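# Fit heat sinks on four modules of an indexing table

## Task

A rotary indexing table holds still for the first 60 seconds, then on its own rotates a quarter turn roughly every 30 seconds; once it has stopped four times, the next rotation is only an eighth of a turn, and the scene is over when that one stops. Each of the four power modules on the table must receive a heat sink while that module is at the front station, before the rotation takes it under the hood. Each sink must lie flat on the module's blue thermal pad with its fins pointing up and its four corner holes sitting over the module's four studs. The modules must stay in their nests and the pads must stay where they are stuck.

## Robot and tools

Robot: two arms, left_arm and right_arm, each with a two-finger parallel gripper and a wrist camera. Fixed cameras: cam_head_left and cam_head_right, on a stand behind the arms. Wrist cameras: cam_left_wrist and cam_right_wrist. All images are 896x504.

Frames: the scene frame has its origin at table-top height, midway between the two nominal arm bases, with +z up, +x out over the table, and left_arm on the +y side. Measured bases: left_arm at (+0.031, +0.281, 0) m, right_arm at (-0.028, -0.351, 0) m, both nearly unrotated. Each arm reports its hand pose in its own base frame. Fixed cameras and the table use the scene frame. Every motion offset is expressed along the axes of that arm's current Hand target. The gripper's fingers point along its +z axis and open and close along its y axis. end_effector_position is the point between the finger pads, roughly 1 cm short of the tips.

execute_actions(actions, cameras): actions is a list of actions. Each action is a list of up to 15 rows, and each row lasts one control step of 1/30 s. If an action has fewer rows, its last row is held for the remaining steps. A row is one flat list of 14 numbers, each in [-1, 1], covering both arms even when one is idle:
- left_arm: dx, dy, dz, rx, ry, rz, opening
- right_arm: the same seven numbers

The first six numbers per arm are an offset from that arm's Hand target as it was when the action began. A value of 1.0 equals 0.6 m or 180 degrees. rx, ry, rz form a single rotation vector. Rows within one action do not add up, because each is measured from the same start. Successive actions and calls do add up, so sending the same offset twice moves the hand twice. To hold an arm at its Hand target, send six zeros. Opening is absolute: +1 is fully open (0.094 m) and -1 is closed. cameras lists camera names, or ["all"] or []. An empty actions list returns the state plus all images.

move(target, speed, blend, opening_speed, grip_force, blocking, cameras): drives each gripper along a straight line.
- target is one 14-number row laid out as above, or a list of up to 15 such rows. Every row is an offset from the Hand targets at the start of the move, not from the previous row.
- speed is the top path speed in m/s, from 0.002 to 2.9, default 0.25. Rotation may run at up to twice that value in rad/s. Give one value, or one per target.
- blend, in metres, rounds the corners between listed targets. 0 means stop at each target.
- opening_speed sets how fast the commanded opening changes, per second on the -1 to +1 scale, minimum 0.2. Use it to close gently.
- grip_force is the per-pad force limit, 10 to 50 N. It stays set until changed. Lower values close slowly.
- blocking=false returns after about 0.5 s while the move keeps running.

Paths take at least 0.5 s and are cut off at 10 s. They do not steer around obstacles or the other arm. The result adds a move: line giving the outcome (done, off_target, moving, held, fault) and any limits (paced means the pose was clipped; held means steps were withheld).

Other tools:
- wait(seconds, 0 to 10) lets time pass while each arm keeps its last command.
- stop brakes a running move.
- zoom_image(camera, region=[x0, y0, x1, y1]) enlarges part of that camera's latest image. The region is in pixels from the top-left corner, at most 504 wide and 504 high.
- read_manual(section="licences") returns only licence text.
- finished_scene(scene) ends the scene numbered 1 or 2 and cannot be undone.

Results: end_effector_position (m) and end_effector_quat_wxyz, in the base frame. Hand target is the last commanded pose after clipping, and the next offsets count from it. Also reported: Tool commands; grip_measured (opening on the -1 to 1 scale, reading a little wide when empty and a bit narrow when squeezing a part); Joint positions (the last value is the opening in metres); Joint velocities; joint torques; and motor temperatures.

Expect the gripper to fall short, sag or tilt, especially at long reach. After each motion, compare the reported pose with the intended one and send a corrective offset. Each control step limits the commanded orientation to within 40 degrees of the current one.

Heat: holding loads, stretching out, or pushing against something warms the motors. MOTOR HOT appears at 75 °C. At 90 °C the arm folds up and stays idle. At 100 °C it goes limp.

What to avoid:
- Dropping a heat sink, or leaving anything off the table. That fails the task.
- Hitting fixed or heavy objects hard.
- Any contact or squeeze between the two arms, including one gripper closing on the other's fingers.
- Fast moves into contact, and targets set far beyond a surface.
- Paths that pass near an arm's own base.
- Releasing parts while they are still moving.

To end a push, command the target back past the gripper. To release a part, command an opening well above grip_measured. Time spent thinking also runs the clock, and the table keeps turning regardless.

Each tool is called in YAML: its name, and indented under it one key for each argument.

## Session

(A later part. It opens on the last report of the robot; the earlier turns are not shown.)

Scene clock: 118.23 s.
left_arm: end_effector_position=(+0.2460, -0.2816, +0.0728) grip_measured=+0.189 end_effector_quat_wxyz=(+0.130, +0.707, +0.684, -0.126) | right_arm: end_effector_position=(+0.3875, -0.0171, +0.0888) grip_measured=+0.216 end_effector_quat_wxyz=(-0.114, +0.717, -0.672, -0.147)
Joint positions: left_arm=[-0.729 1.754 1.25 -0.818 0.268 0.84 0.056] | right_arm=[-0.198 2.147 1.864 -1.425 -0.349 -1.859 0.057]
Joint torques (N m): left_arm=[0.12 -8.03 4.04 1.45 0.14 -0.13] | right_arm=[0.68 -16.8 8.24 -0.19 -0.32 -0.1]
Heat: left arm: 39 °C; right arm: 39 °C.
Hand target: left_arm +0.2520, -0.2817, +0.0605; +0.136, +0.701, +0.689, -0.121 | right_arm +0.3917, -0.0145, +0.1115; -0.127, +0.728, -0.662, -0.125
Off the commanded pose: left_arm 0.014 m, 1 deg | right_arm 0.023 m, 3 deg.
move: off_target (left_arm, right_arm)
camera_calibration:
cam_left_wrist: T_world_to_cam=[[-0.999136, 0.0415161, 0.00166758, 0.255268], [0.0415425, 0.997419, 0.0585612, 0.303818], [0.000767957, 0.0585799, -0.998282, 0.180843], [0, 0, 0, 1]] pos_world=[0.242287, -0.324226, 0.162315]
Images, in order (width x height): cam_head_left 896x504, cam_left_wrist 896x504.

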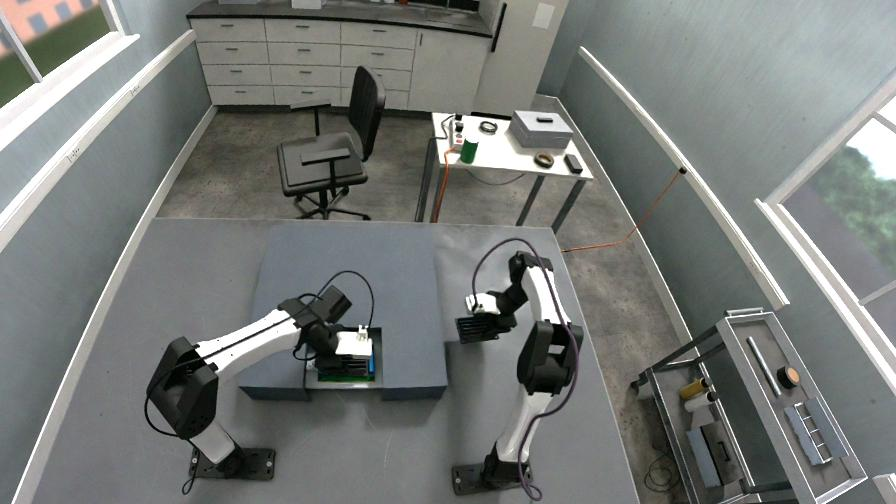

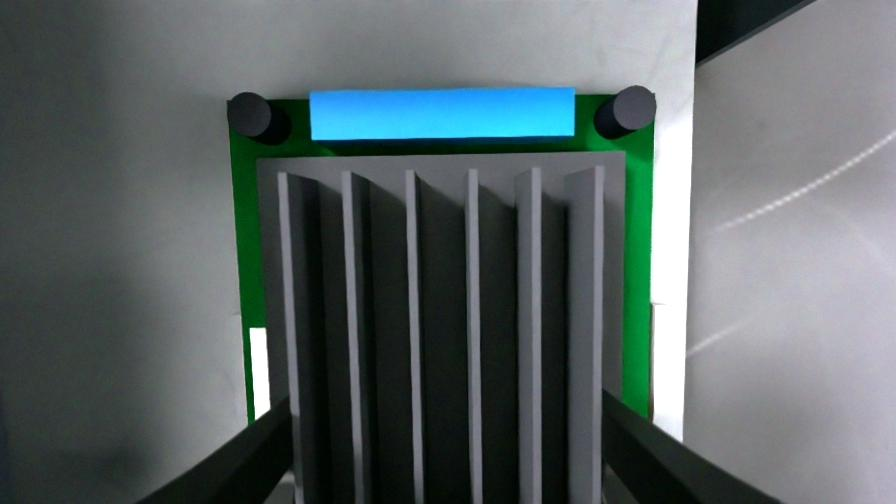

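move:
  target:
    - [-0.0095,0.0007,-0.0265,-0.0008,0,-0.0021,0.02,0,0,0,0,0,0,0.02]
    - [-0.0010,0.0001,-0.0035,-0.0008,0,-0.0021,0.02,0,0,0,0,0,0,0.02]
  speed: 0.06
  cameras: ["cam_left_wrist"]

zoom_image:
  camera: "cam_left_wrist"
  region: [230, 0, 680, 250]

Scene clock: 120.83 s.
left_arm: end_effector_position=(+0.2460, -0.2816, +0.0731) grip_measured=+0.189 end_effector_quat_wxyz=(+0.130, +0.707, +0.684, -0.126) | right_arm: end_effector_position=(+0.3875, -0.0171, +0.0888) grip_measured=+0.216 end_effector_quat_wxyz=(-0.114, +0.717, -0.672, -0.147)
Joint positions: left_arm=[-0.729 1.753 1.25 -0.818 0.268 0.84 0.056] | right_arm=[-0.198 2.147 1.864 -1.425 -0.349 -1.859 0.057]
Joint torques (N m): left_arm=[0.05 -8.36 4.34 1.39 0.11 -0.22] | right_arm=[0.69 -16.84 8.28 -0.19 -0.33 -0.1]
Heat: left arm: 39 °C; right arm: 40 °C.
Hand target: left_arm +0.2520, -0.2815, +0.0626; +0.136, +0.699, +0.692, -0.120 | right_arm +0.3917, -0.0145, +0.1115; -0.127, +0.728, -0.662, -0.125
Off the commanded pose: left_arm 0.012 m, 2 deg | right_arm 0.023 m, 3 deg.
move: off_target (left_arm, right_arm)
camera_calibration:
cam_left_wrist: T_world_to_cam=[[-0.99914, 0.0414497, 0.0011422, 0.25533], [0.0414461, 0.997451, 0.0580777, 0.303911], [0.00126802, 0.0580751, -0.998311, 0.180862], [0, 0, 0, 1]] pos_world=[0.242285, -0.324224, 0.162614]
Images, in order (width x height): cam_left_wrist 896x504.

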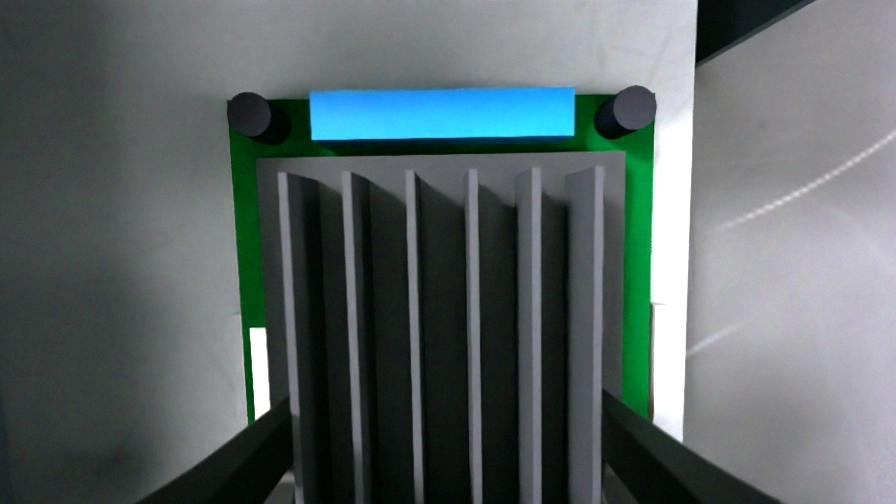

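Scaled by 1.120 from the camera's 896x504 image, which has a finer 1280x720 frame.

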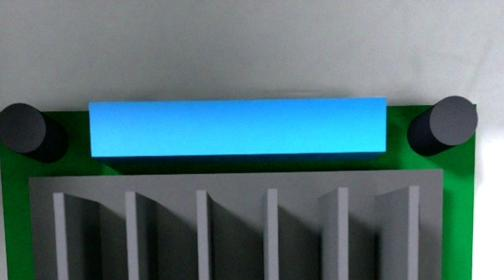

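move:
  target:
    - [-0.0160,0.0011,-0.0421,-0.0004,0,-0.001,0.02,0,0,0,0,0,0,0.02]
    - [-0.0012,0.0001,-0.0031,-0.0004,0,-0.001,0.02,0,0,0,0,0,0,0.02]
  speed: 0.1
  cameras: ["cam_left_wrist"]

zoom_image:
  camera: "cam_left_wrist"
  region: [230, 0, 680, 250]

Scene clock: 122.60 s.
left_arm: end_effector_position=(+0.2456, -0.2805, +0.0695) grip_measured=+0.189 end_effector_quat_wxyz=(+0.130, +0.704, +0.688, -0.125) | right_arm: end_effector_position=(+0.3875, -0.0171, +0.0888) grip_measured=+0.216 end_effector_quat_wxyz=(-0.114, +0.717, -0.672, -0.147)
Joint positions: left_arm=[-0.729 1.753 1.235 -0.804 0.265 0.831 0.056] | right_arm=[-0.198 2.147 1.864 -1.425 -0.349 -1.859 0.057]
Joint torques (N m): left_arm=[0.01 -8.57 6.19 1.19 0.14 -0.15] | right_arm=[0.65 -16.76 8.2 -0.17 -0.32 -0.08]
Motor temperatures (°C): left_arm=[26 33 39 27 22 26 29] | right_arm=[26 41 37 25 23 23 25]
Heat: left arm: 39 °C; right arm: 41 °C.
Hand target: left_arm +0.2520, -0.2815, +0.0646; +0.137, +0.698, +0.693, -0.120 | right_arm +0.3917, -0.0145, +0.1115; -0.127, +0.728, -0.662, -0.125
Off the commanded pose: left_arm 0.008 m, 1 deg | right_arm 0.023 m, 3 deg.
move: off_target (right_arm)
camera_calibration:
cam_left_wrist: T_world_to_cam=[[-0.999474, 0.0323741, 0.00205915, 0.252398], [0.0324394, 0.99764, 0.0605109, 0.305103], [-0.0000953064, 0.0605459, -0.998165, 0.178225], [0, 0, 0, 1]] pos_world=[0.242385, -0.323345, 0.158916]
Images, in order (width x height): cam_left_wrist 896x504.

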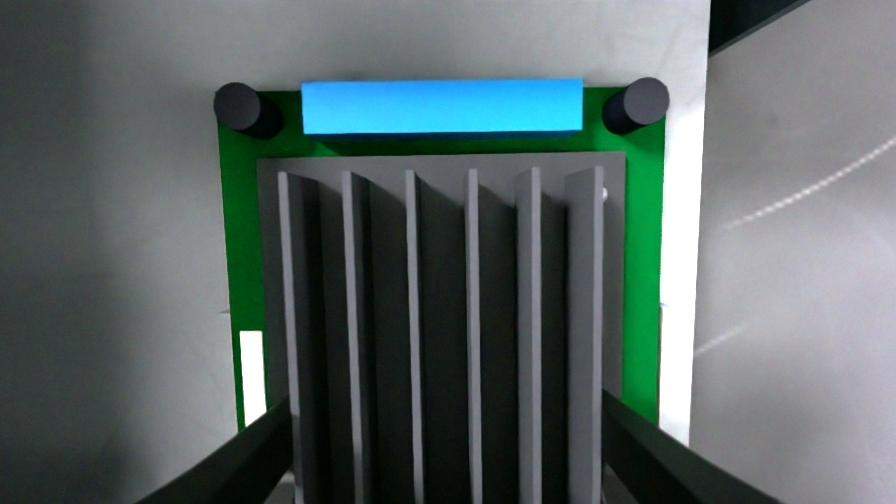

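Scaled by 1.120 from the camera's 896x504 image, which has a finer 1280x720 frame.

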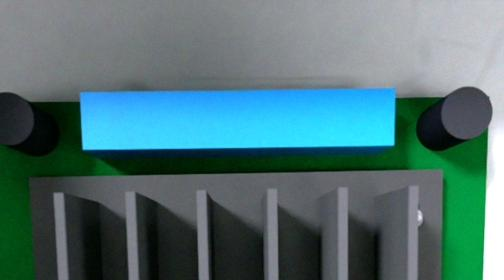

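move:
  target:
    - [0.0018,0,0.0047,0,0,0,0.02,0,0,0,0,0,0,0.02]
    - [-0.0018,0.0001,-0.0047,0,0,0,0.46,0,0,0,0,0,0,0.02]
    - [-0.0125,0.0008,-0.0327,0,0,0,0.46,0,0,0,0,0,0,0.02]
    - [-0.0596,0.0041,-0.1558,0,0,0,0.46,0,0,0,0,0,0,0.02]
  speed: [0.06,0.06,0.06,0.3]
  opening_speed: 1.0
  blend: [0,0,0.01,0]
  cameras: ["cam_left_wrist"]

Scene clock: 126.17 s.
left_arm: end_effector_position=(+0.2483, -0.2829, +0.1507) grip_measured=+0.458 end_effector_quat_wxyz=(+0.122, +0.702, +0.690, -0.125) | right_arm: end_effector_position=(+0.3875, -0.0171, +0.0888) grip_measured=+0.216 end_effector_quat_wxyz=(-0.114, +0.717, -0.672, -0.147)
Joint positions: left_arm=[-0.729 1.744 1.554 -1.146 0.265 0.827 0.068] | right_arm=[-0.198 2.147 1.864 -1.425 -0.349 -1.859 0.057]
Joint torques (N m): left_arm=[-0.02 -11.69 10.04 0.66 0.12 -0.11] | right_arm=[0.65 -16.73 8.31 -0.2 -0.31 -0.09]
Heat: left arm: 39 °C; right arm: 43 °C.
Hand target: left_arm +0.2520, -0.2815, +0.1647; +0.137, +0.698, +0.693, -0.120 | right_arm +0.3917, -0.0145, +0.1115; -0.127, +0.728, -0.662, -0.125
Off the commanded pose: left_arm 0.015 m, 2 deg | right_arm 0.023 m, 3 deg.
move: off_target (left_arm, right_arm); blend cut to 0.009 m at target 3
camera_calibration:
cam_left_wrist: T_world_to_cam=[[-0.999491, 0.0280931, 0.0150921, 0.251762], [0.0290839, 0.997121, 0.0700279, 0.301793], [-0.0130813, 0.0704313, -0.997431, 0.265353], [0, 0, 0, 1]] pos_world=[0.246328, -0.326686, 0.239737]
Images, in order (width x height): cam_left_wrist 896x504.

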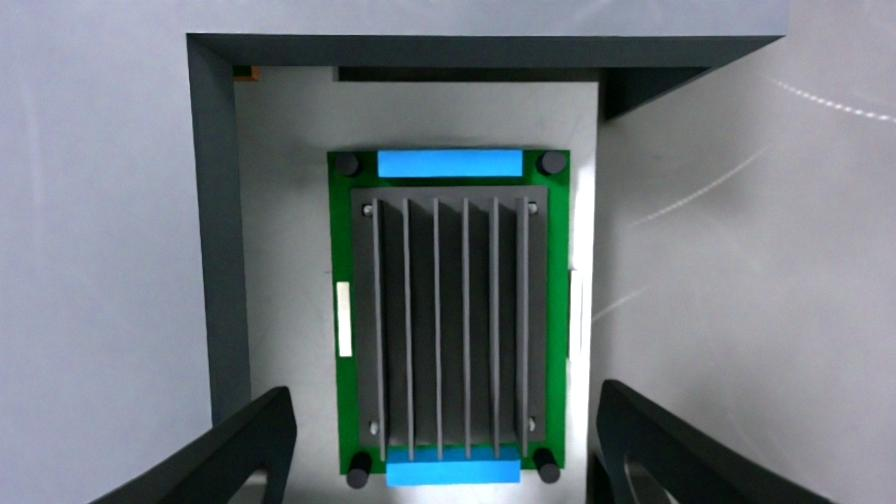

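move:
  target:
    - [0.1600,-0.0480,-0.1100,0,0,0,0.46,-0.1371,0.0217,-0.0737,0.0086,0.0003,0.0164,0.02]
    - [0.3304,-0.0993,-0.2094,0,0,0,0.46,-0.2985,0.0395,-0.0226,0.0172,0.0007,0.0328,0.02]
    - [0.3304,-0.0993,-0.2094,0,0,0,0.46,-0.5603,0.0805,0.0859,0.0172,0.0007,0.0328,0.02]
  speed: [0.25,0.25,0.25]
  blend: [0.02,0.02,0]
  cameras: ["cam_right_wrist"]

Scene clock: 129.97 s.
left_arm: end_effector_position=(+0.1986, -0.0500, +0.2100) grip_measured=+0.458 end_effector_quat_wxyz=(+0.167, +0.690, +0.701, -0.070) | right_arm: end_effector_position=(+0.3020, +0.3078, +0.1719) grip_measured=+0.216 end_effector_quat_wxyz=(-0.121, +0.695, -0.699, -0.116)
Joint positions: left_arm=[0.042 1.214 1.318 -1.544 0.342 1.574 0.068] | right_arm=[0.694 1.993 1.967 -1.319 -0.252 -0.843 0.057]
Joint torques (N m): left_arm=[-0.01 -4.37 5.34 0.34 0.47 0.1] | right_arm=[-0.47 -11.06 9.32 0.82 -0.18 0.19]
Heat: left arm: 39 °C; right arm: 43 °C.
Hand target: left_arm +0.1919, -0.0513, +0.2099; +0.137, +0.698, +0.693, -0.120 | right_arm +0.3115, +0.3124, +0.1800; -0.139, +0.690, -0.702, -0.113
Off the commanded pose: left_arm 0.007 m, 7 deg | right_arm 0.013 m, 2 deg.
joint sent to its limit (left arm) — joint 4 (wrist pitch), lower limit. The joint targets are off in orientation, not in position.
move: off_target (left_arm, right_arm)
camera_calibration:
cam_right_wrist: T_world_to_cam=[[0.99997, -0.00258202, -0.00736074, -0.299215], [-0.00186679, -0.995421, 0.0955695, 0.328501], [-0.0075738, -0.0955529, -0.995396, 0.293434], [0, 0, 0, 1]] pos_world=[0.302042, 0.354263, 0.258486]
Images, in order (width x height): cam_right_wrist 896x504.

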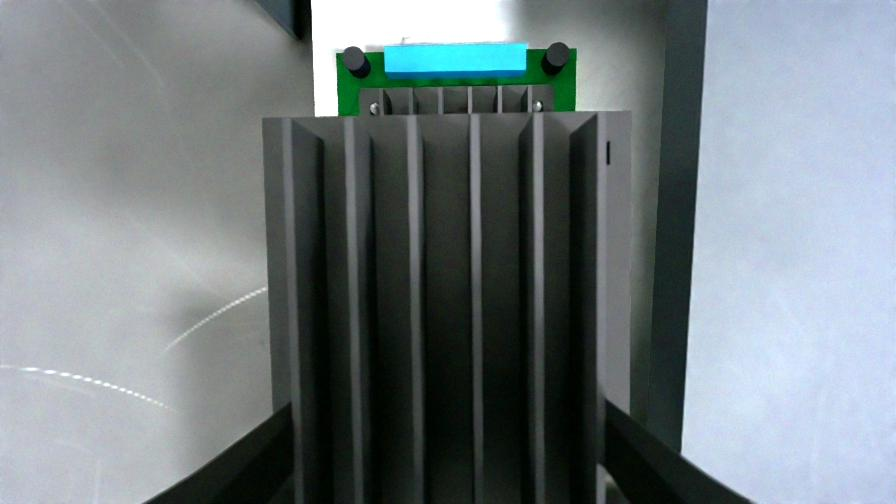

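wait:
  seconds: 6.8
  cameras: ["cam_right_wrist"]

Scene clock: 136.93 s.
left_arm: end_effector_position=(+0.1986, -0.0500, +0.2100) grip_measured=+0.458 end_effector_quat_wxyz=(+0.167, +0.690, +0.701, -0.070) | right_arm: end_effector_position=(+0.3020, +0.3078, +0.1719) grip_measured=+0.216 end_effector_quat_wxyz=(-0.121, +0.695, -0.699, -0.116)
Joint positions: left_arm=[0.042 1.214 1.318 -1.544 0.342 1.574 0.068] | right_arm=[0.694 1.993 1.967 -1.319 -0.252 -0.843 0.057]
Joint torques (N m): left_arm=[-0.01 -4.34 5.35 0.34 0.47 0.09] | right_arm=[-0.35 -11.02 9.37 0.85 -0.18 0.19]
Heat: left arm: 39 °C; right arm: 42 °C.
Hand target: left_arm +0.1919, -0.0513, +0.2099; +0.137, +0.698, +0.693, -0.120 | right_arm +0.3114, +0.3125, +0.1800; -0.139, +0.690, -0.701, -0.113
Tool commands: left_gripper/opening=+0.46 right_gripper/opening=+0.02
Off the commanded pose: left_arm 0.007 m, 7 deg | right_arm 0.013 m, 2 deg.
wait: 6.80 s; at rest from the start
camera_calibration:
cam_right_wrist: T_world_to_cam=[[0.999967, -0.0028975, -0.00753519, -0.299058], [-0.00216414, -0.99542, 0.0955735, 0.32859], [-0.0077776, -0.0955541, -0.995394, 0.293496], [0, 0, 0, 1]] pos_world=[0.302042, 0.354263, 0.258486]
Images, in order (width x height): cam_right_wrist 896x504.

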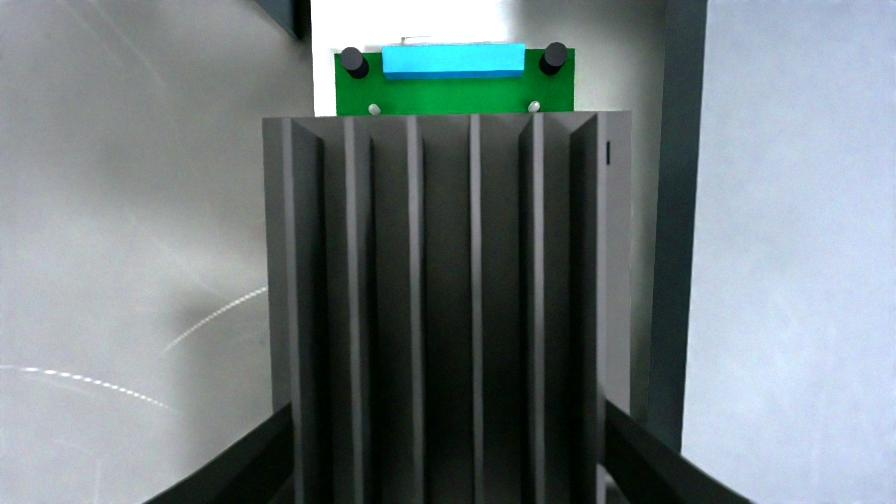

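move:
  target:
    - [0,0,0,0,0,0,0.46,-0.0087,0.0157,0.1238,0,-0.0034,0,0.02]
    - [0,0,0,0,0,0,0.46,0.0053,0.0170,0.1612,0,-0.0034,0,0.02]
  speed: [0.16,0.1]
  blend: [0.005,0]
  cameras: ["cam_right_wrist"]

zoom_image:
  camera: "cam_right_wrist"
  region: [230, 0, 680, 250]

Scene clock: 139.03 s.
left_arm: end_effector_position=(+0.1986, -0.0500, +0.2100) grip_measured=+0.458 end_effector_quat_wxyz=(+0.167, +0.690, +0.701, -0.070) | right_arm: end_effector_position=(+0.3029, +0.3413, +0.0918) grip_measured=+0.216 end_effector_quat_wxyz=(-0.139, +0.693, -0.698, -0.118)
Joint positions: left_arm=[0.042 1.214 1.318 -1.544 0.342 1.574 0.068] | right_arm=[0.753 2.028 1.689 -0.953 -0.242 -0.776 0.057]
Joint torques (N m): left_arm=[0.03 -4.36 5.35 0.35 0.47 0.09] | right_arm=[0.03 -11.86 5.64 1.08 -0.17 0.18]
Heat: left arm: 39 °C; right arm: 41 °C.
Hand target: left_arm +0.1919, -0.0513, +0.2099; +0.137, +0.698, +0.693, -0.120 | right_arm +0.3051, +0.3435, +0.0879; -0.143, +0.689, -0.701, -0.116
Off the commanded pose: left_arm 0.007 m, 7 deg | right_arm 0.005 m, 1 deg.
joint sent to its limit (left arm) — joint 4 (wrist pitch), lower limit. The joint targets are off in orientation, not in position.
move: off_target (left_arm)
camera_calibration:
cam_right_wrist: T_world_to_cam=[[0.999853, -0.00845252, 0.0149397, -0.30061], [-0.0094481, -0.997649, 0.0678765, 0.374998], [0.0143309, -0.0680076, -0.997582, 0.201106], [0, 0, 0, 1]] pos_world=[0.301227, 0.385252, 0.179657]
Images, in order (width x height): cam_right_wrist 896x504.

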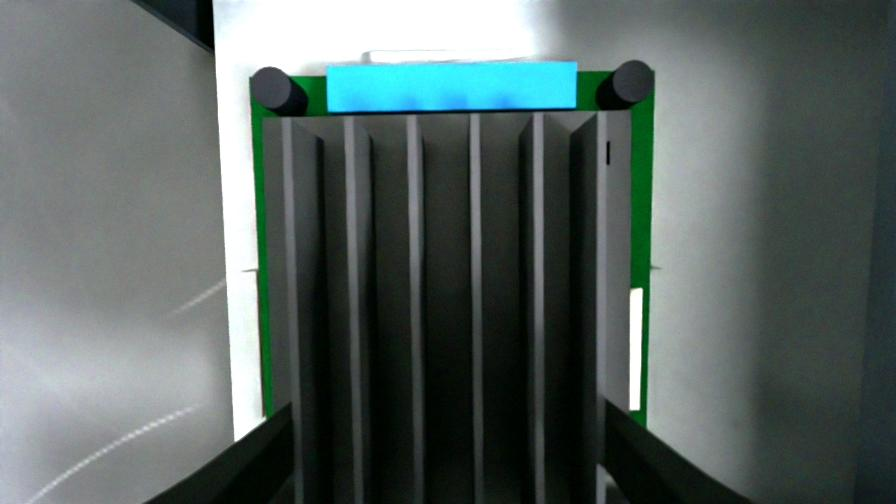

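Scaled by 1.120 from the camera's 896x504 image, which has a finer 1280x720 frame.

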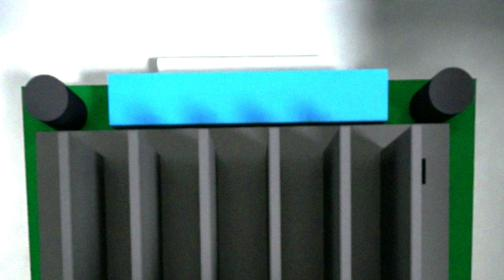

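move:
  target:
    - [0,0,0,0,0,0,0.46,-0.0016,-0.0073,-0.0205,0,0,0,0.02]
    - [0,0,0,0,0,0,0.46,0.0063,-0.0066,-0.0003,0,0,0,0.02]
  speed: 0.1
  cameras: ["cam_right_wrist"]

zoom_image:
  camera: "cam_right_wrist"
  region: [230, 0, 680, 250]

Scene clock: 140.97 s.
left_arm: end_effector_position=(+0.1986, -0.0500, +0.2100) grip_measured=+0.458 end_effector_quat_wxyz=(+0.167, +0.690, +0.701, -0.070) | right_arm: end_effector_position=(+0.3041, +0.3400, +0.0918) grip_measured=+0.216 end_effector_quat_wxyz=(-0.139, +0.691, -0.699, -0.118)
Joint positions: left_arm=[0.042 1.214 1.318 -1.544 0.342 1.574 0.068] | right_arm=[0.75 2.028 1.689 -0.954 -0.242 -0.776 0.057]
Joint torques (N m): left_arm=[-0.01 -4.36 5.41 0.34 0.46 0.11] | right_arm=[-0.59 -11.64 5.61 1.06 -0.22 0.04]
Heat: left arm: 38 °C; right arm: 42 °C.
Hand target: left_arm +0.1919, -0.0513, +0.2099; +0.137, +0.698, +0.693, -0.120 | right_arm +0.3090, +0.3398, +0.0868; -0.143, +0.689, -0.701, -0.116
Off the commanded pose: left_arm 0.007 m, 7 deg | right_arm 0.007 m, 1 deg.
joint sent to its limit (left arm) — joint 4 (wrist pitch), lower limit. The joint targets are off in orientation, not in position.
move: off_target (left_arm)
camera_calibration:
cam_right_wrist: T_world_to_cam=[[0.999817, -0.0122705, 0.0146535, -0.30049], [-0.0132418, -0.997588, 0.068142, 0.374903], [0.013782, -0.0683236, -0.997568, 0.20119], [0, 0, 0, 1]] pos_world=[0.302627, 0.384058, 0.179557]
Images, in order (width x height): cam_right_wrist 896x504.

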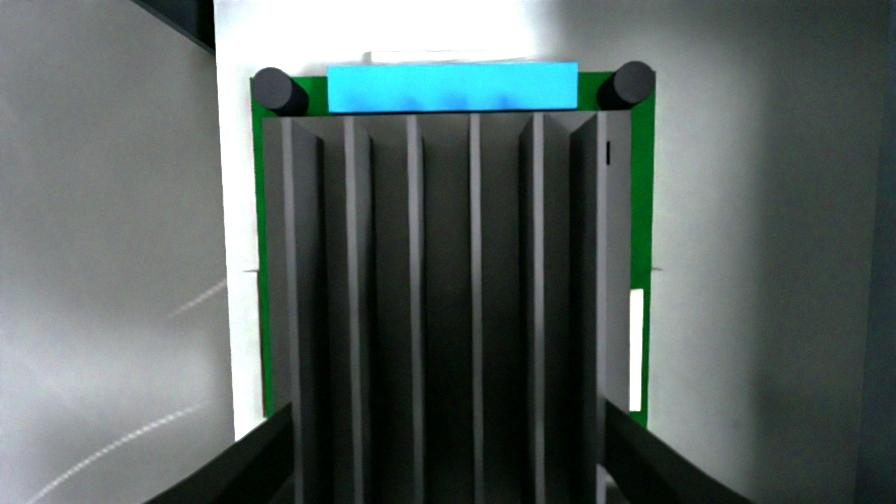

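Scaled by 1.120 from the camera's 896x504 image, which has a finer 1280x720 frame.

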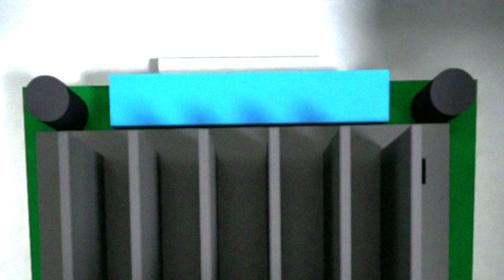

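move:
  target: [0,0,0,0,0,0,0.46,0.0045,-0.0033,0.0020,0,0,0,0.02]
  speed: 0.1
  cameras: ["cam_right_wrist"]

zoom_image:
  camera: "cam_right_wrist"
  region: [230, 0, 680, 250]

Scene clock: 142.07 s.
left_arm: end_effector_position=(+0.1986, -0.0500, +0.2100) grip_measured=+0.458 end_effector_quat_wxyz=(+0.167, +0.690, +0.701, -0.070) | right_arm: end_effector_position=(+0.3078, +0.3384, +0.0921) grip_measured=+0.216 end_effector_quat_wxyz=(-0.142, +0.689, -0.701, -0.117)
Joint positions: left_arm=[0.042 1.214 1.318 -1.544 0.342 1.574 0.068] | right_arm=[0.742 2.028 1.689 -0.948 -0.242 -0.776 0.057]
Joint torques (N m): left_arm=[-0.01 -4.36 5.42 0.35 0.47 0.1] | right_arm=[-0.55 -11.54 5.26 1.07 -0.23 -0.06]
Heat: left arm: 38 °C; right arm: 42 °C.
Hand target: left_arm +0.1919, -0.0513, +0.2099; +0.137, +0.698, +0.693, -0.120 | right_arm +0.3109, +0.3377, +0.0848; -0.143, +0.689, -0.701, -0.116
Off the commanded pose: left_arm 0.007 m, 7 deg | right_arm 0.008 m, 0 deg.
joint sent to its limit (left arm) — joint 4 (wrist pitch), lower limit. The joint targets are off in orientation, not in position.
move: off_target (left_arm)
camera_calibration:
cam_right_wrist: T_world_to_cam=[[0.999622, -0.0203327, 0.0185293, -0.301675], [-0.0214887, -0.997687, 0.0644848, 0.376252], [0.0171753, -0.0648585, -0.997747, 0.199174], [0, 0, 0, 1]] pos_world=[0.306225, 0.382166, 0.180052]
Images, in order (width x height): cam_right_wrist 896x504.

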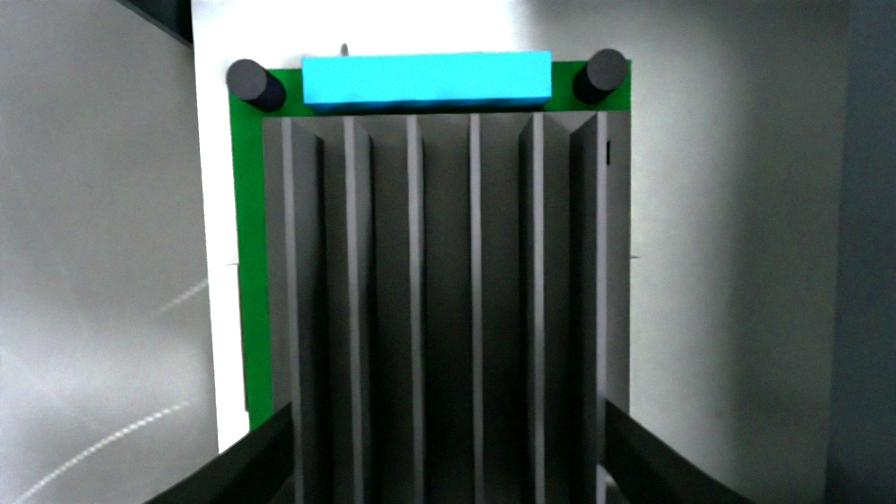

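Scaled by 1.120 from the camera's 896x504 image, which has a finer 1280x720 frame.

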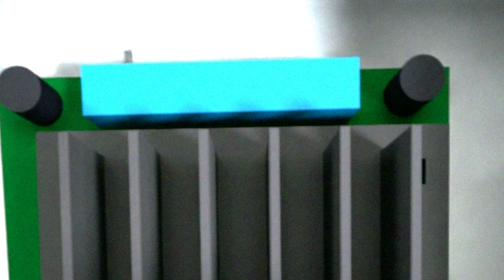

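move:
  target:
    - [0,0,0,0,0,0,0.46,-0.0114,0.0102,-0.0175,0,0,0,0.02]
    - [0,0,0,0,0,0,0.46,-0.0042,0.0108,0.0012,0,0,0,0.02]
  speed: 0.1
  cameras: ["cam_right_wrist"]

zoom_image:
  camera: "cam_right_wrist"
  region: [230, 0, 680, 250]

Scene clock: 143.97 s.
left_arm: end_effector_position=(+0.1986, -0.0500, +0.2100) grip_measured=+0.458 end_effector_quat_wxyz=(+0.167, +0.690, +0.701, -0.070) | right_arm: end_effector_position=(+0.3058, +0.3369, +0.0883) grip_measured=+0.216 end_effector_quat_wxyz=(-0.138, +0.689, -0.702, -0.118)
Joint positions: left_arm=[0.042 1.214 1.318 -1.544 0.342 1.574 0.068] | right_arm=[0.742 2.028 1.676 -0.945 -0.243 -0.776 0.057]
Joint torques (N m): left_arm=[0.02 -4.33 5.37 0.35 0.47 0.1] | right_arm=[0.62 -12.59 4.79 1.09 -0.18 0.11]
Heat: left arm: 38 °C; right arm: 42 °C.
Hand target: left_arm +0.1919, -0.0513, +0.2099; +0.137, +0.698, +0.693, -0.120 | right_arm +0.3045, +0.3405, +0.0849; -0.143, +0.689, -0.701, -0.116
Off the commanded pose: left_arm 0.007 m, 7 deg | right_arm 0.005 m, 1 deg.
joint sent to its limit (left arm) — joint 4 (wrist pitch), lower limit. The joint targets are off in orientation, not in position.
move: off_target (left_arm)
camera_calibration:
cam_right_wrist: T_world_to_cam=[[0.999739, -0.0199611, 0.0111139, -0.299201], [-0.0206916, -0.997329, 0.0700451, 0.374029], [0.00968605, -0.0702568, -0.997482, 0.199438], [0, 0, 0, 1]] pos_world=[0.30493, 0.38107, 0.176062]
Images, in order (width x height): cam_right_wrist 896x504.

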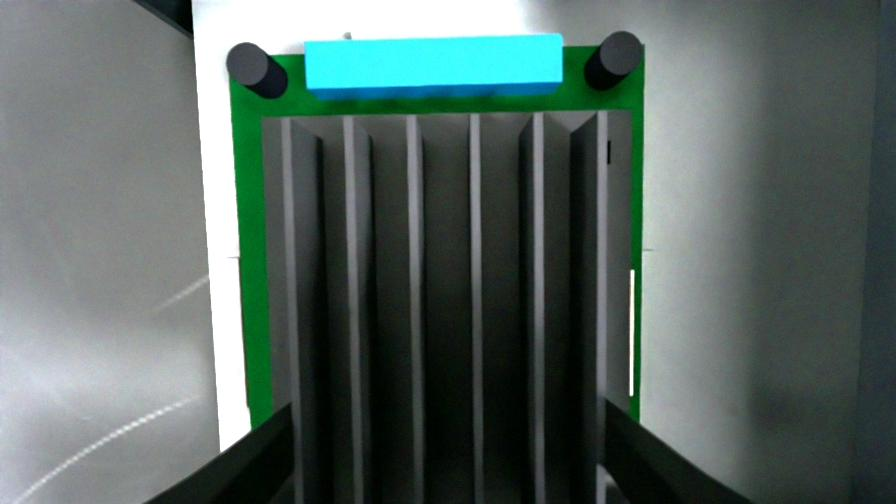

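Scaled by 1.120 from the camera's 896x504 image, which has a finer 1280x720 frame.

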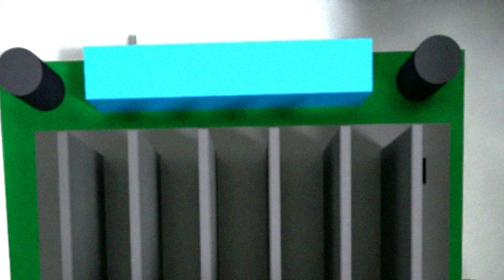

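move:
  target:
    - [0,0,0,0,0,0,0.46,-0.0119,0.0050,-0.0171,0,0,0,0.02]
    - [0,0,0,0,0,0,0.46,-0.0058,0.0055,-0.0015,0,0,0,0.02]
  speed: 0.1
  cameras: ["cam_right_wrist"]

zoom_image:
  camera: "cam_right_wrist"
  region: [230, 0, 680, 250]

Scene clock: 145.37 s.
left_arm: end_effector_position=(+0.1986, -0.0500, +0.2100) grip_measured=+0.458 end_effector_quat_wxyz=(+0.167, +0.690, +0.701, -0.070) | right_arm: end_effector_position=(+0.3052, +0.3371, +0.0883) grip_measured=+0.216 end_effector_quat_wxyz=(-0.137, +0.687, -0.704, -0.118)
Joint positions: left_arm=[0.042 1.214 1.318 -1.544 0.342 1.574 0.068] | right_arm=[0.743 2.028 1.676 -0.946 -0.243 -0.77 0.057]
Joint torques (N m): left_arm=[0.01 -4.4 5.35 0.34 0.47 0.09] | right_arm=[1.36 -12.97 5.03 1.08 -0.14 0.18]
Heat: left arm: 38 °C; right arm: 42 °C.
Hand target: left_arm +0.1919, -0.0513, +0.2099; +0.137, +0.698, +0.693, -0.120 | right_arm +0.3012, +0.3436, +0.0869; -0.143, +0.689, -0.701, -0.116
Off the commanded pose: left_arm 0.007 m, 7 deg | right_arm 0.008 m, 1 deg.
joint sent to its limit (left arm) — joint 4 (wrist pitch), lower limit. The joint targets are off in orientation, not in position.
move: off_target (left_arm)
camera_calibration:
cam_right_wrist: T_world_to_cam=[[0.999659, -0.0248451, 0.0080047, -0.296662], [-0.0253495, -0.997176, 0.070697, 0.375587], [0.00622562, -0.0708758, -0.997466, 0.200653], [0, 0, 0, 1]] pos_world=[0.304832, 0.381377, 0.175967]
Images, in order (width x height): cam_right_wrist 896x504.

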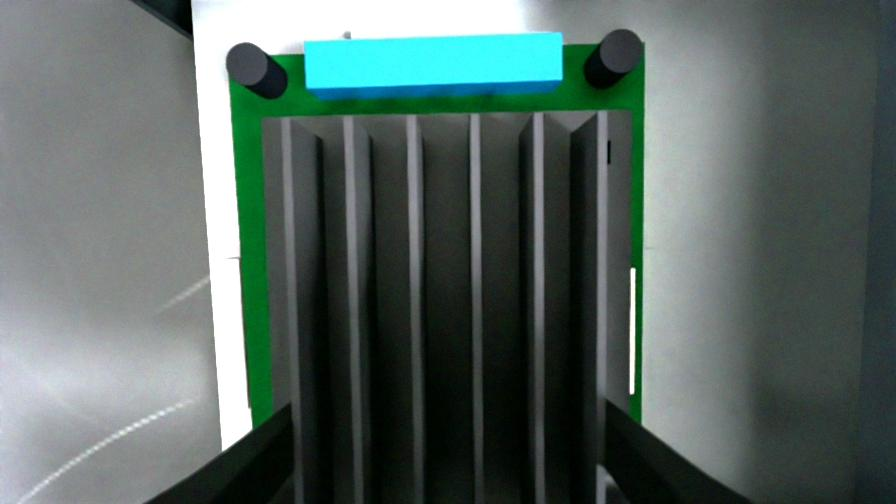

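Scaled by 1.120 from the camera's 896x504 image, which has a finer 1280x720 frame.

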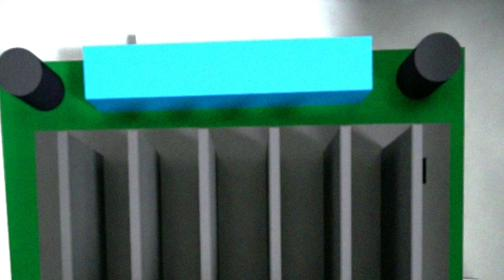

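move:
  target:
    - [0,0,0,0,0,0,0.46,-0.0210,-0.0020,-0.0544,0,0,0,0.02]
    - [0,0,0,0,0,0,0.46,-0.0030,-0.0003,-0.0078,0,0,0,0.02]
  speed: 0.13
  cameras: ["cam_right_wrist"]

zoom_image:
  camera: "cam_right_wrist"
  region: [230, 0, 680, 250]

Scene clock: 147.33 s.
left_arm: end_effector_position=(+0.1986, -0.0500, +0.2100) grip_measured=+0.458 end_effector_quat_wxyz=(+0.167, +0.690, +0.701, -0.070) | right_arm: end_effector_position=(+0.2972, +0.3379, +0.0898) grip_measured=+0.216 end_effector_quat_wxyz=(-0.125, +0.691, -0.702, -0.118)
Joint positions: left_arm=[0.042 1.214 1.318 -1.544 0.342 1.574 0.068] | right_arm=[0.758 2.028 1.689 -0.979 -0.239 -0.768 0.057]
Joint torques (N m): left_arm=[0.03 -4.36 5.35 0.34 0.47 0.09] | right_arm=[0.28 -13.15 5.45 1.15 -0.17 0.15]
Heat: left arm: 38 °C; right arm: 43 °C.
Hand target: left_arm +0.1919, -0.0513, +0.2099; +0.137, +0.698, +0.693, -0.120 | right_arm +0.3013, +0.3435, +0.0919; -0.143, +0.689, -0.701, -0.116
Off the commanded pose: left_arm 0.007 m, 7 deg | right_arm 0.007 m, 2 deg.
joint sent to its limit (left arm) — joint 4 (wrist pitch), lower limit. The joint targets are off in orientation, not in position.
move: off_target (left_arm)
camera_calibration:
cam_right_wrist: T_world_to_cam=[[0.999903, -0.012815, -0.0055004, -0.291623], [-0.012281, -0.996037, 0.0880839, 0.370243], [-0.0066074, -0.0880078, -0.996098, 0.211727], [0, 0, 0, 1]] pos_world=[0.297541, 0.383672, 0.176684]
Images, in order (width x height): cam_right_wrist 896x504.

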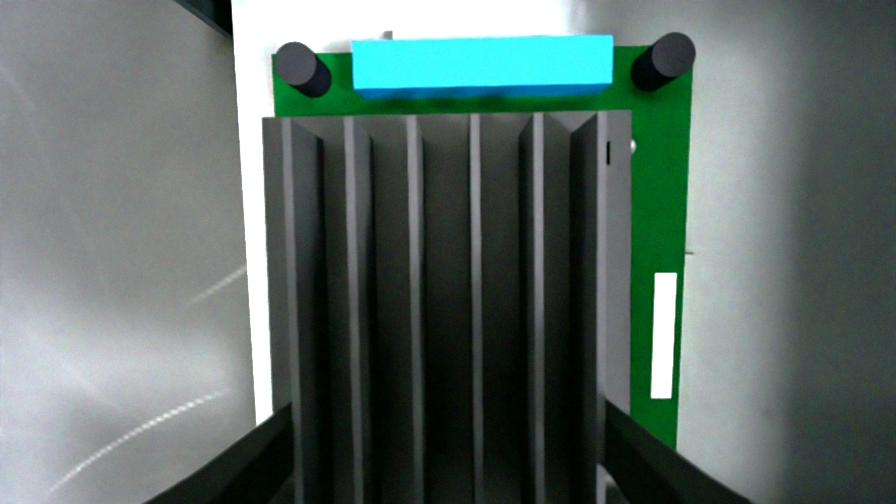

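Scaled by 1.120 from the camera's 896x504 image, which has a finer 1280x720 frame.

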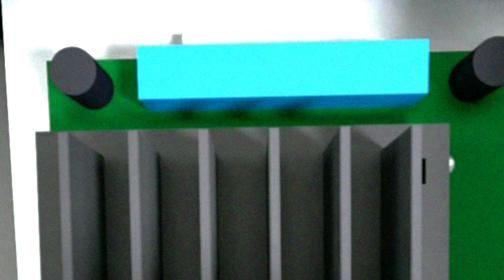

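move:
  target:
    - [0,0,0,0,0,0,0.46,0.0088,-0.0187,-0.0618,0,0,0,0.02]
    - [0,0,0,0,0,0,0.46,-0.0076,-0.0101,-0.0253,0,0,0,0.02]
    - [0,0,0,0,0,0,0.46,0.0046,-0.0089,0.0060,0,0,0,0.02]
  speed: [0.2,0.15,0.1]
  blend: [0.004,0.004,0]
  cameras: ["cam_right_wrist"]

zoom_image:
  camera: "cam_right_wrist"
  region: [230, 0, 680, 250]

Scene clock: 149.40 s.
left_arm: end_effector_position=(+0.1986, -0.0500, +0.2100) grip_measured=+0.458 end_effector_quat_wxyz=(+0.167, +0.690, +0.701, -0.070) | right_arm: end_effector_position=(+0.3053, +0.3390, +0.0918) grip_measured=+0.216 end_effector_quat_wxyz=(-0.140, +0.693, -0.698, -0.115)
Joint positions: left_arm=[0.042 1.214 1.318 -1.544 0.342 1.574 0.068] | right_arm=[0.747 2.028 1.69 -0.955 -0.238 -0.782 0.057]
Joint torques (N m): left_arm=[-0.01 -4.37 5.34 0.34 0.46 0.09] | right_arm=[0.1 -11.75 5.68 1.04 -0.22 0.18]
Heat: left arm: 38 °C; right arm: 43 °C.
Hand target: left_arm +0.1919, -0.0513, +0.2099; +0.137, +0.698, +0.693, -0.120 | right_arm +0.3066, +0.3421, +0.0877; -0.143, +0.689, -0.701, -0.116
Off the commanded pose: left_arm 0.007 m, 7 deg | right_arm 0.005 m, 1 deg.
joint sent to its limit (left arm) — joint 4 (wrist pitch), lower limit. The joint targets are off in orientation, not in position.
move: off_target (left_arm)
camera_calibration:
cam_right_wrist: T_world_to_cam=[[0.999768, -0.0104914, 0.018791, -0.302707], [-0.0117958, -0.997427, 0.0707086, 0.373154], [0.0180008, -0.0709139, -0.99732, 0.200787], [0, 0, 0, 1]] pos_world=[0.303424, 0.383257, 0.179552]
Images, in order (width x height): cam_right_wrist 896x504.

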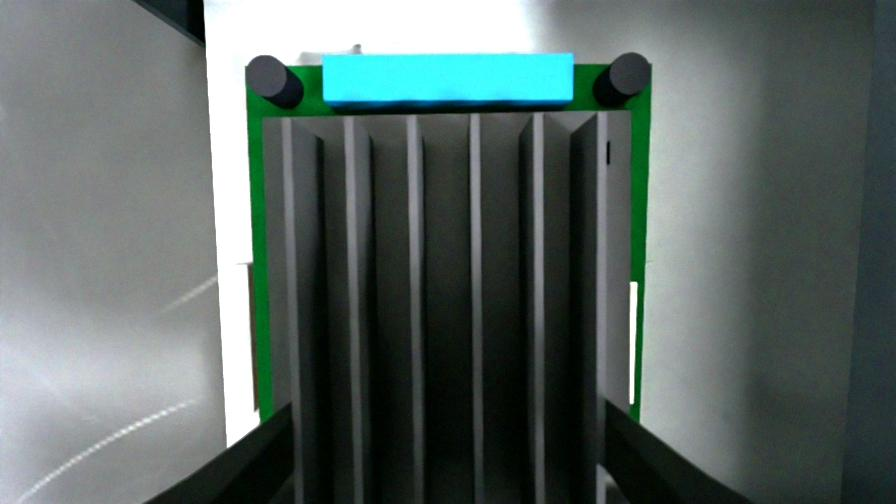

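Scaled by 1.120 from the camera's 896x504 image, which has a finer 1280x720 frame.

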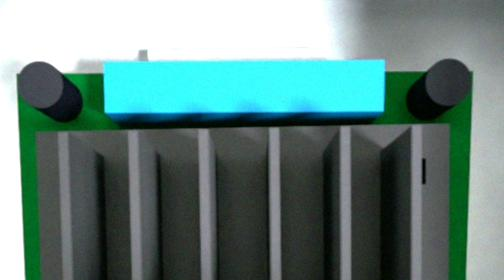

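move:
  target:
    - [0,0,0,0,0,0,0.46,0,0,0,0.0018,0.0002,0.0046,0.02]
    - [0,0,0,0,0,0,0.46,0.0024,0.0002,0.0062,0.0018,0.0002,0.0046,0.02]
  speed: 0.1
  cameras: ["cam_right_wrist"]

zoom_image:
  camera: "cam_right_wrist"
  region: [230, 0, 680, 250]

Scene clock: 151.43 s.
left_arm: end_effector_position=(+0.1986, -0.0500, +0.2100) grip_measured=+0.458 end_effector_quat_wxyz=(+0.167, +0.690, +0.701, -0.070) | right_arm: end_effector_position=(+0.3056, +0.3391, +0.0875) grip_measured=+0.216 end_effector_quat_wxyz=(-0.140, +0.686, -0.704, -0.116)
Joint positions: left_arm=[0.042 1.214 1.318 -1.544 0.342 1.574 0.068] | right_arm=[0.747 2.028 1.672 -0.934 -0.238 -0.764 0.057]
Joint torques (N m): left_arm=[-0.01 -4.4 5.37 0.34 0.47 0.09] | right_arm=[0.38 -11.97 5.6 1.05 -0.16 0.17]
Heat: left arm: 38 °C; right arm: 43 °C.
Hand target: left_arm +0.1919, -0.0513, +0.2099; +0.137, +0.698, +0.693, -0.120 | right_arm +0.3068, +0.3421, +0.0837; -0.144, +0.684, -0.706, -0.115
Off the commanded pose: left_arm 0.007 m, 7 deg | right_arm 0.005 m, 1 deg.
joint sent to its limit (left arm) — joint 4 (wrist pitch), lower limit. The joint targets are off in orientation, not in position.
move: off_target (left_arm)
camera_calibration:
cam_right_wrist: T_world_to_cam=[[0.999529, -0.0266657, 0.0151614, -0.296925], [-0.027643, -0.997275, 0.0683971, 0.37856], [0.0132963, -0.0687841, -0.997543, 0.197232], [0, 0, 0, 1]] pos_world=[0.304628, 0.383178, 0.175357]
Images, in order (width x height): cam_right_wrist 896x504.

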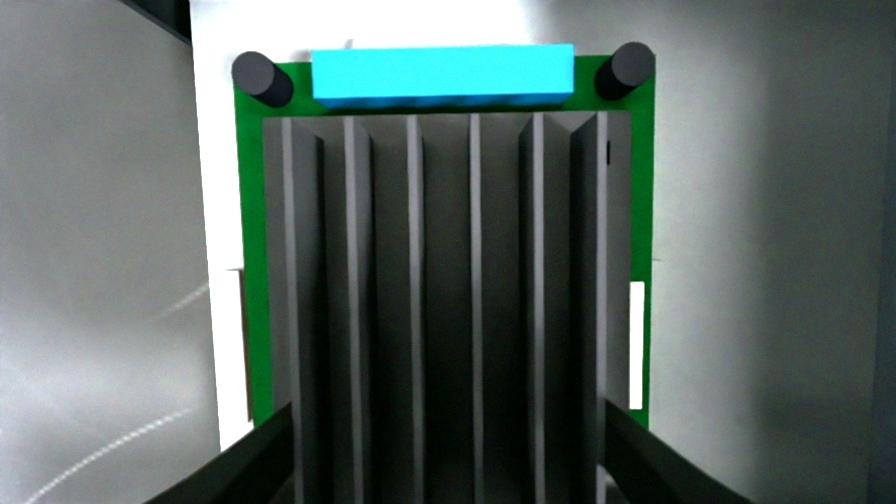

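Scaled by 1.120 from the camera's 896x504 image, which has a finer 1280x720 frame.

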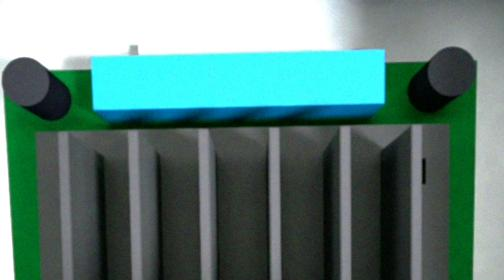

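move:
  target: [0,0,0,0,0,0,0.46,0.0048,0.0004,0.0124,0,0,0,0.02]
  speed: 0.07
  cameras: ["cam_right_wrist"]

zoom_image:
  camera: "cam_right_wrist"
  region: [230, 0, 680, 250]

zoom_image:
  camera: "cam_right_wrist"
  region: [570, 120, 650, 180]

Scene clock: 152.57 s.
left_arm: end_effector_position=(+0.1986, -0.0500, +0.2100) grip_measured=+0.458 end_effector_quat_wxyz=(+0.167, +0.690, +0.701, -0.070) | right_arm: end_effector_position=(+0.3059, +0.3392, +0.0817) grip_measured=+0.216 end_effector_quat_wxyz=(-0.142, +0.686, -0.704, -0.116)
Joint positions: left_arm=[0.042 1.214 1.318 -1.544 0.342 1.574 0.068] | right_arm=[0.747 2.028 1.648 -0.904 -0.237 -0.764 0.057]
Joint torques (N m): left_arm=[0.01 -4.38 5.39 0.34 0.47 0.1] | right_arm=[0.27 -11.45 5.45 1.07 -0.19 0.18]
Heat: left arm: 38 °C; right arm: 43 °C.
Hand target: left_arm +0.1919, -0.0513, +0.2099; +0.137, +0.698, +0.693, -0.120 | right_arm +0.3068, +0.3421, +0.0758; -0.144, +0.684, -0.706, -0.115
Off the commanded pose: left_arm 0.007 m, 7 deg | right_arm 0.007 m, 0 deg.
joint sent to its limit (left arm) — joint 4 (wrist pitch), lower limit. The joint targets are off in orientation, not in position.
move: off_target (left_arm)
camera_calibration:
cam_right_wrist: T_world_to_cam=[[0.999445, -0.0272965, 0.0191189, -0.297343], [-0.0284928, -0.997453, 0.0653812, 0.379692], [0.0172855, -0.0658897, -0.997677, 0.189231], [0, 0, 0, 1]] pos_world=[0.304725, 0.383077, 0.169651]
Images, in order (width x height): cam_right_wrist 896x504.

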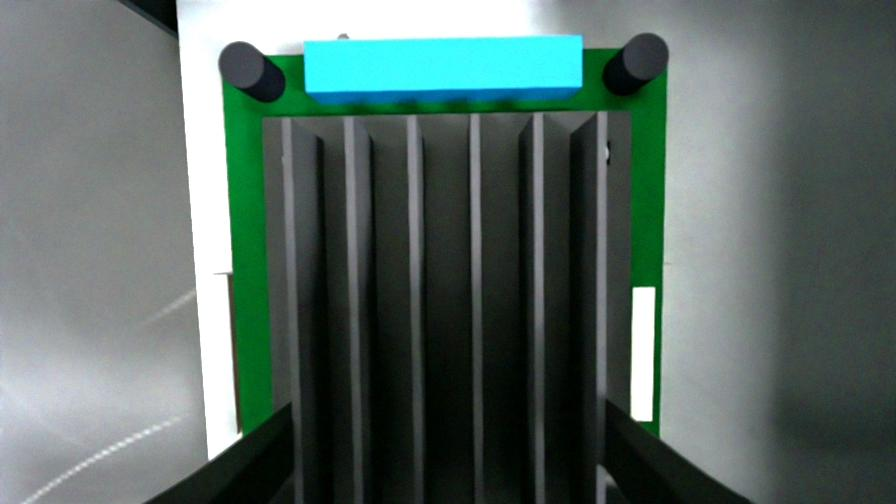

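Scaled by 1.120 from the camera's 896x504 image, which has a finer 1280x720 frame.

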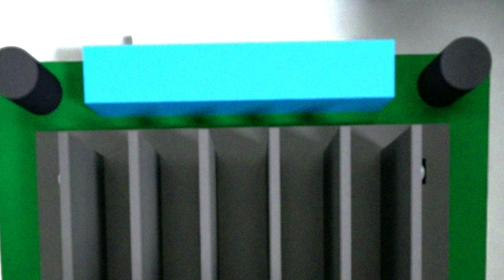

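Scaled by 6.300 from the camera's 896x504 image, which has a finer 1280x720 frame.

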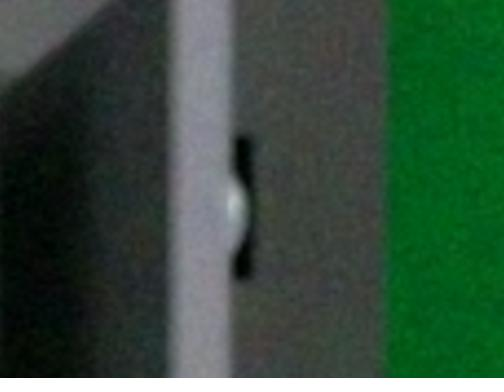

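move:
  target:
    - [0,0,0,0,0,0,0.46,0.0012,0.0001,0.0031,0,0,0,0.02]
    - [0,0,0,0,0,0,0.46,-0.0018,-0.0001,-0.0047,0,0,0,0.48]
    - [0,0,0,0,0,0,0.46,-0.0140,-0.0013,-0.0378,0,0,0,0.48]
    - [0,0,0,0,0,0,0.46,-0.0585,-0.0055,-0.1556,0,0,0,0.48]
  speed: [0.06,0.06,0.06,0.3]
  opening_speed: 1.0
  blend: [0,0,0.01,0]
  cameras: ["cam_right_wrist"]

Scene clock: 156.07 s.
left_arm: end_effector_position=(+0.1986, -0.0500, +0.2100) grip_measured=+0.458 end_effector_quat_wxyz=(+0.167, +0.690, +0.701, -0.070) | right_arm: end_effector_position=(+0.3050, +0.3384, +0.1753) grip_measured=+0.477 end_effector_quat_wxyz=(-0.145, +0.686, -0.704, -0.116)
Joint positions: left_arm=[0.042 1.214 1.318 -1.544 0.342 1.574 0.068] | right_arm=[0.747 2.036 2.03 -1.273 -0.237 -0.762 0.069]
Joint torques (N m): left_arm=[0.05 -4.36 5.39 0.34 0.48 0.1] | right_arm=[0.18 -10.62 8.51 0.83 -0.18 0.15]
Heat: left arm: 38 °C; right arm: 43 °C.
Hand target: left_arm +0.1919, -0.0513, +0.2099; +0.137, +0.698, +0.693, -0.120 | right_arm +0.3066, +0.3412, +0.1754; -0.144, +0.684, -0.706, -0.115
Off the commanded pose: left_arm 0.007 m, 7 deg | right_arm 0.003 m, 0 deg.
joint sent to its limit (left arm) — joint 4 (wrist pitch), lower limit. The joint targets are off in orientation, not in position.
move: off_target (left_arm)
camera_calibration:
cam_right_wrist: T_world_to_cam=[[0.999314, -0.0291972, 0.0227939, -0.298073], [-0.0305415, -0.997668, 0.0610444, 0.374071], [0.0209584, -0.0616986, -0.997875, 0.280082], [0, 0, 0, 1]] pos_world=[0.303423, 0.381776, 0.263447]
Images, in order (width x height): cam_right_wrist 896x504.

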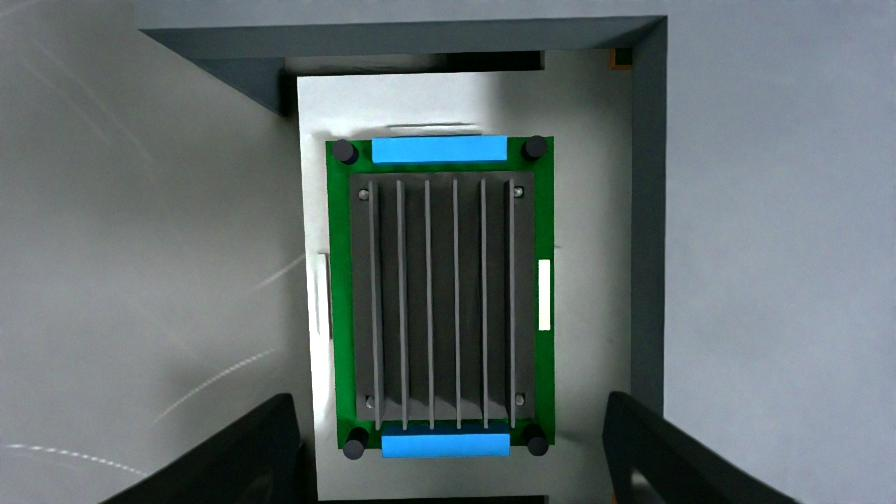

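All seated. Waiting for the final half turn.

wait:
  seconds: 10

wait:
  seconds: 6
  cameras: ["cam_right_wrist"]

Scene clock: 163.47 s.
left_arm: end_effector_position=(+0.1986, -0.0500, +0.2100) grip_measured=+0.458 end_effector_quat_wxyz=(+0.167, +0.690, +0.701, -0.070) | right_arm: end_effector_position=(+0.3049, +0.3383, +0.1753) grip_measured=+0.477 end_effector_quat_wxyz=(-0.145, +0.686, -0.704, -0.116)
Joint positions: left_arm=[0.042 1.214 1.318 -1.544 0.342 1.574 0.068] | right_arm=[0.747 2.036 2.03 -1.274 -0.237 -0.762 0.069]
Joint torques (N m): no reading
wait: 7.23 of 10 s (the scene ended); at rest from the start
The task's run has ended: the event that ends the task has happened.

The task's run has ended: the event that ends the task has happened. Episode already finished.

finished_scene:
  scene: 2

The scene is finished: the task was done.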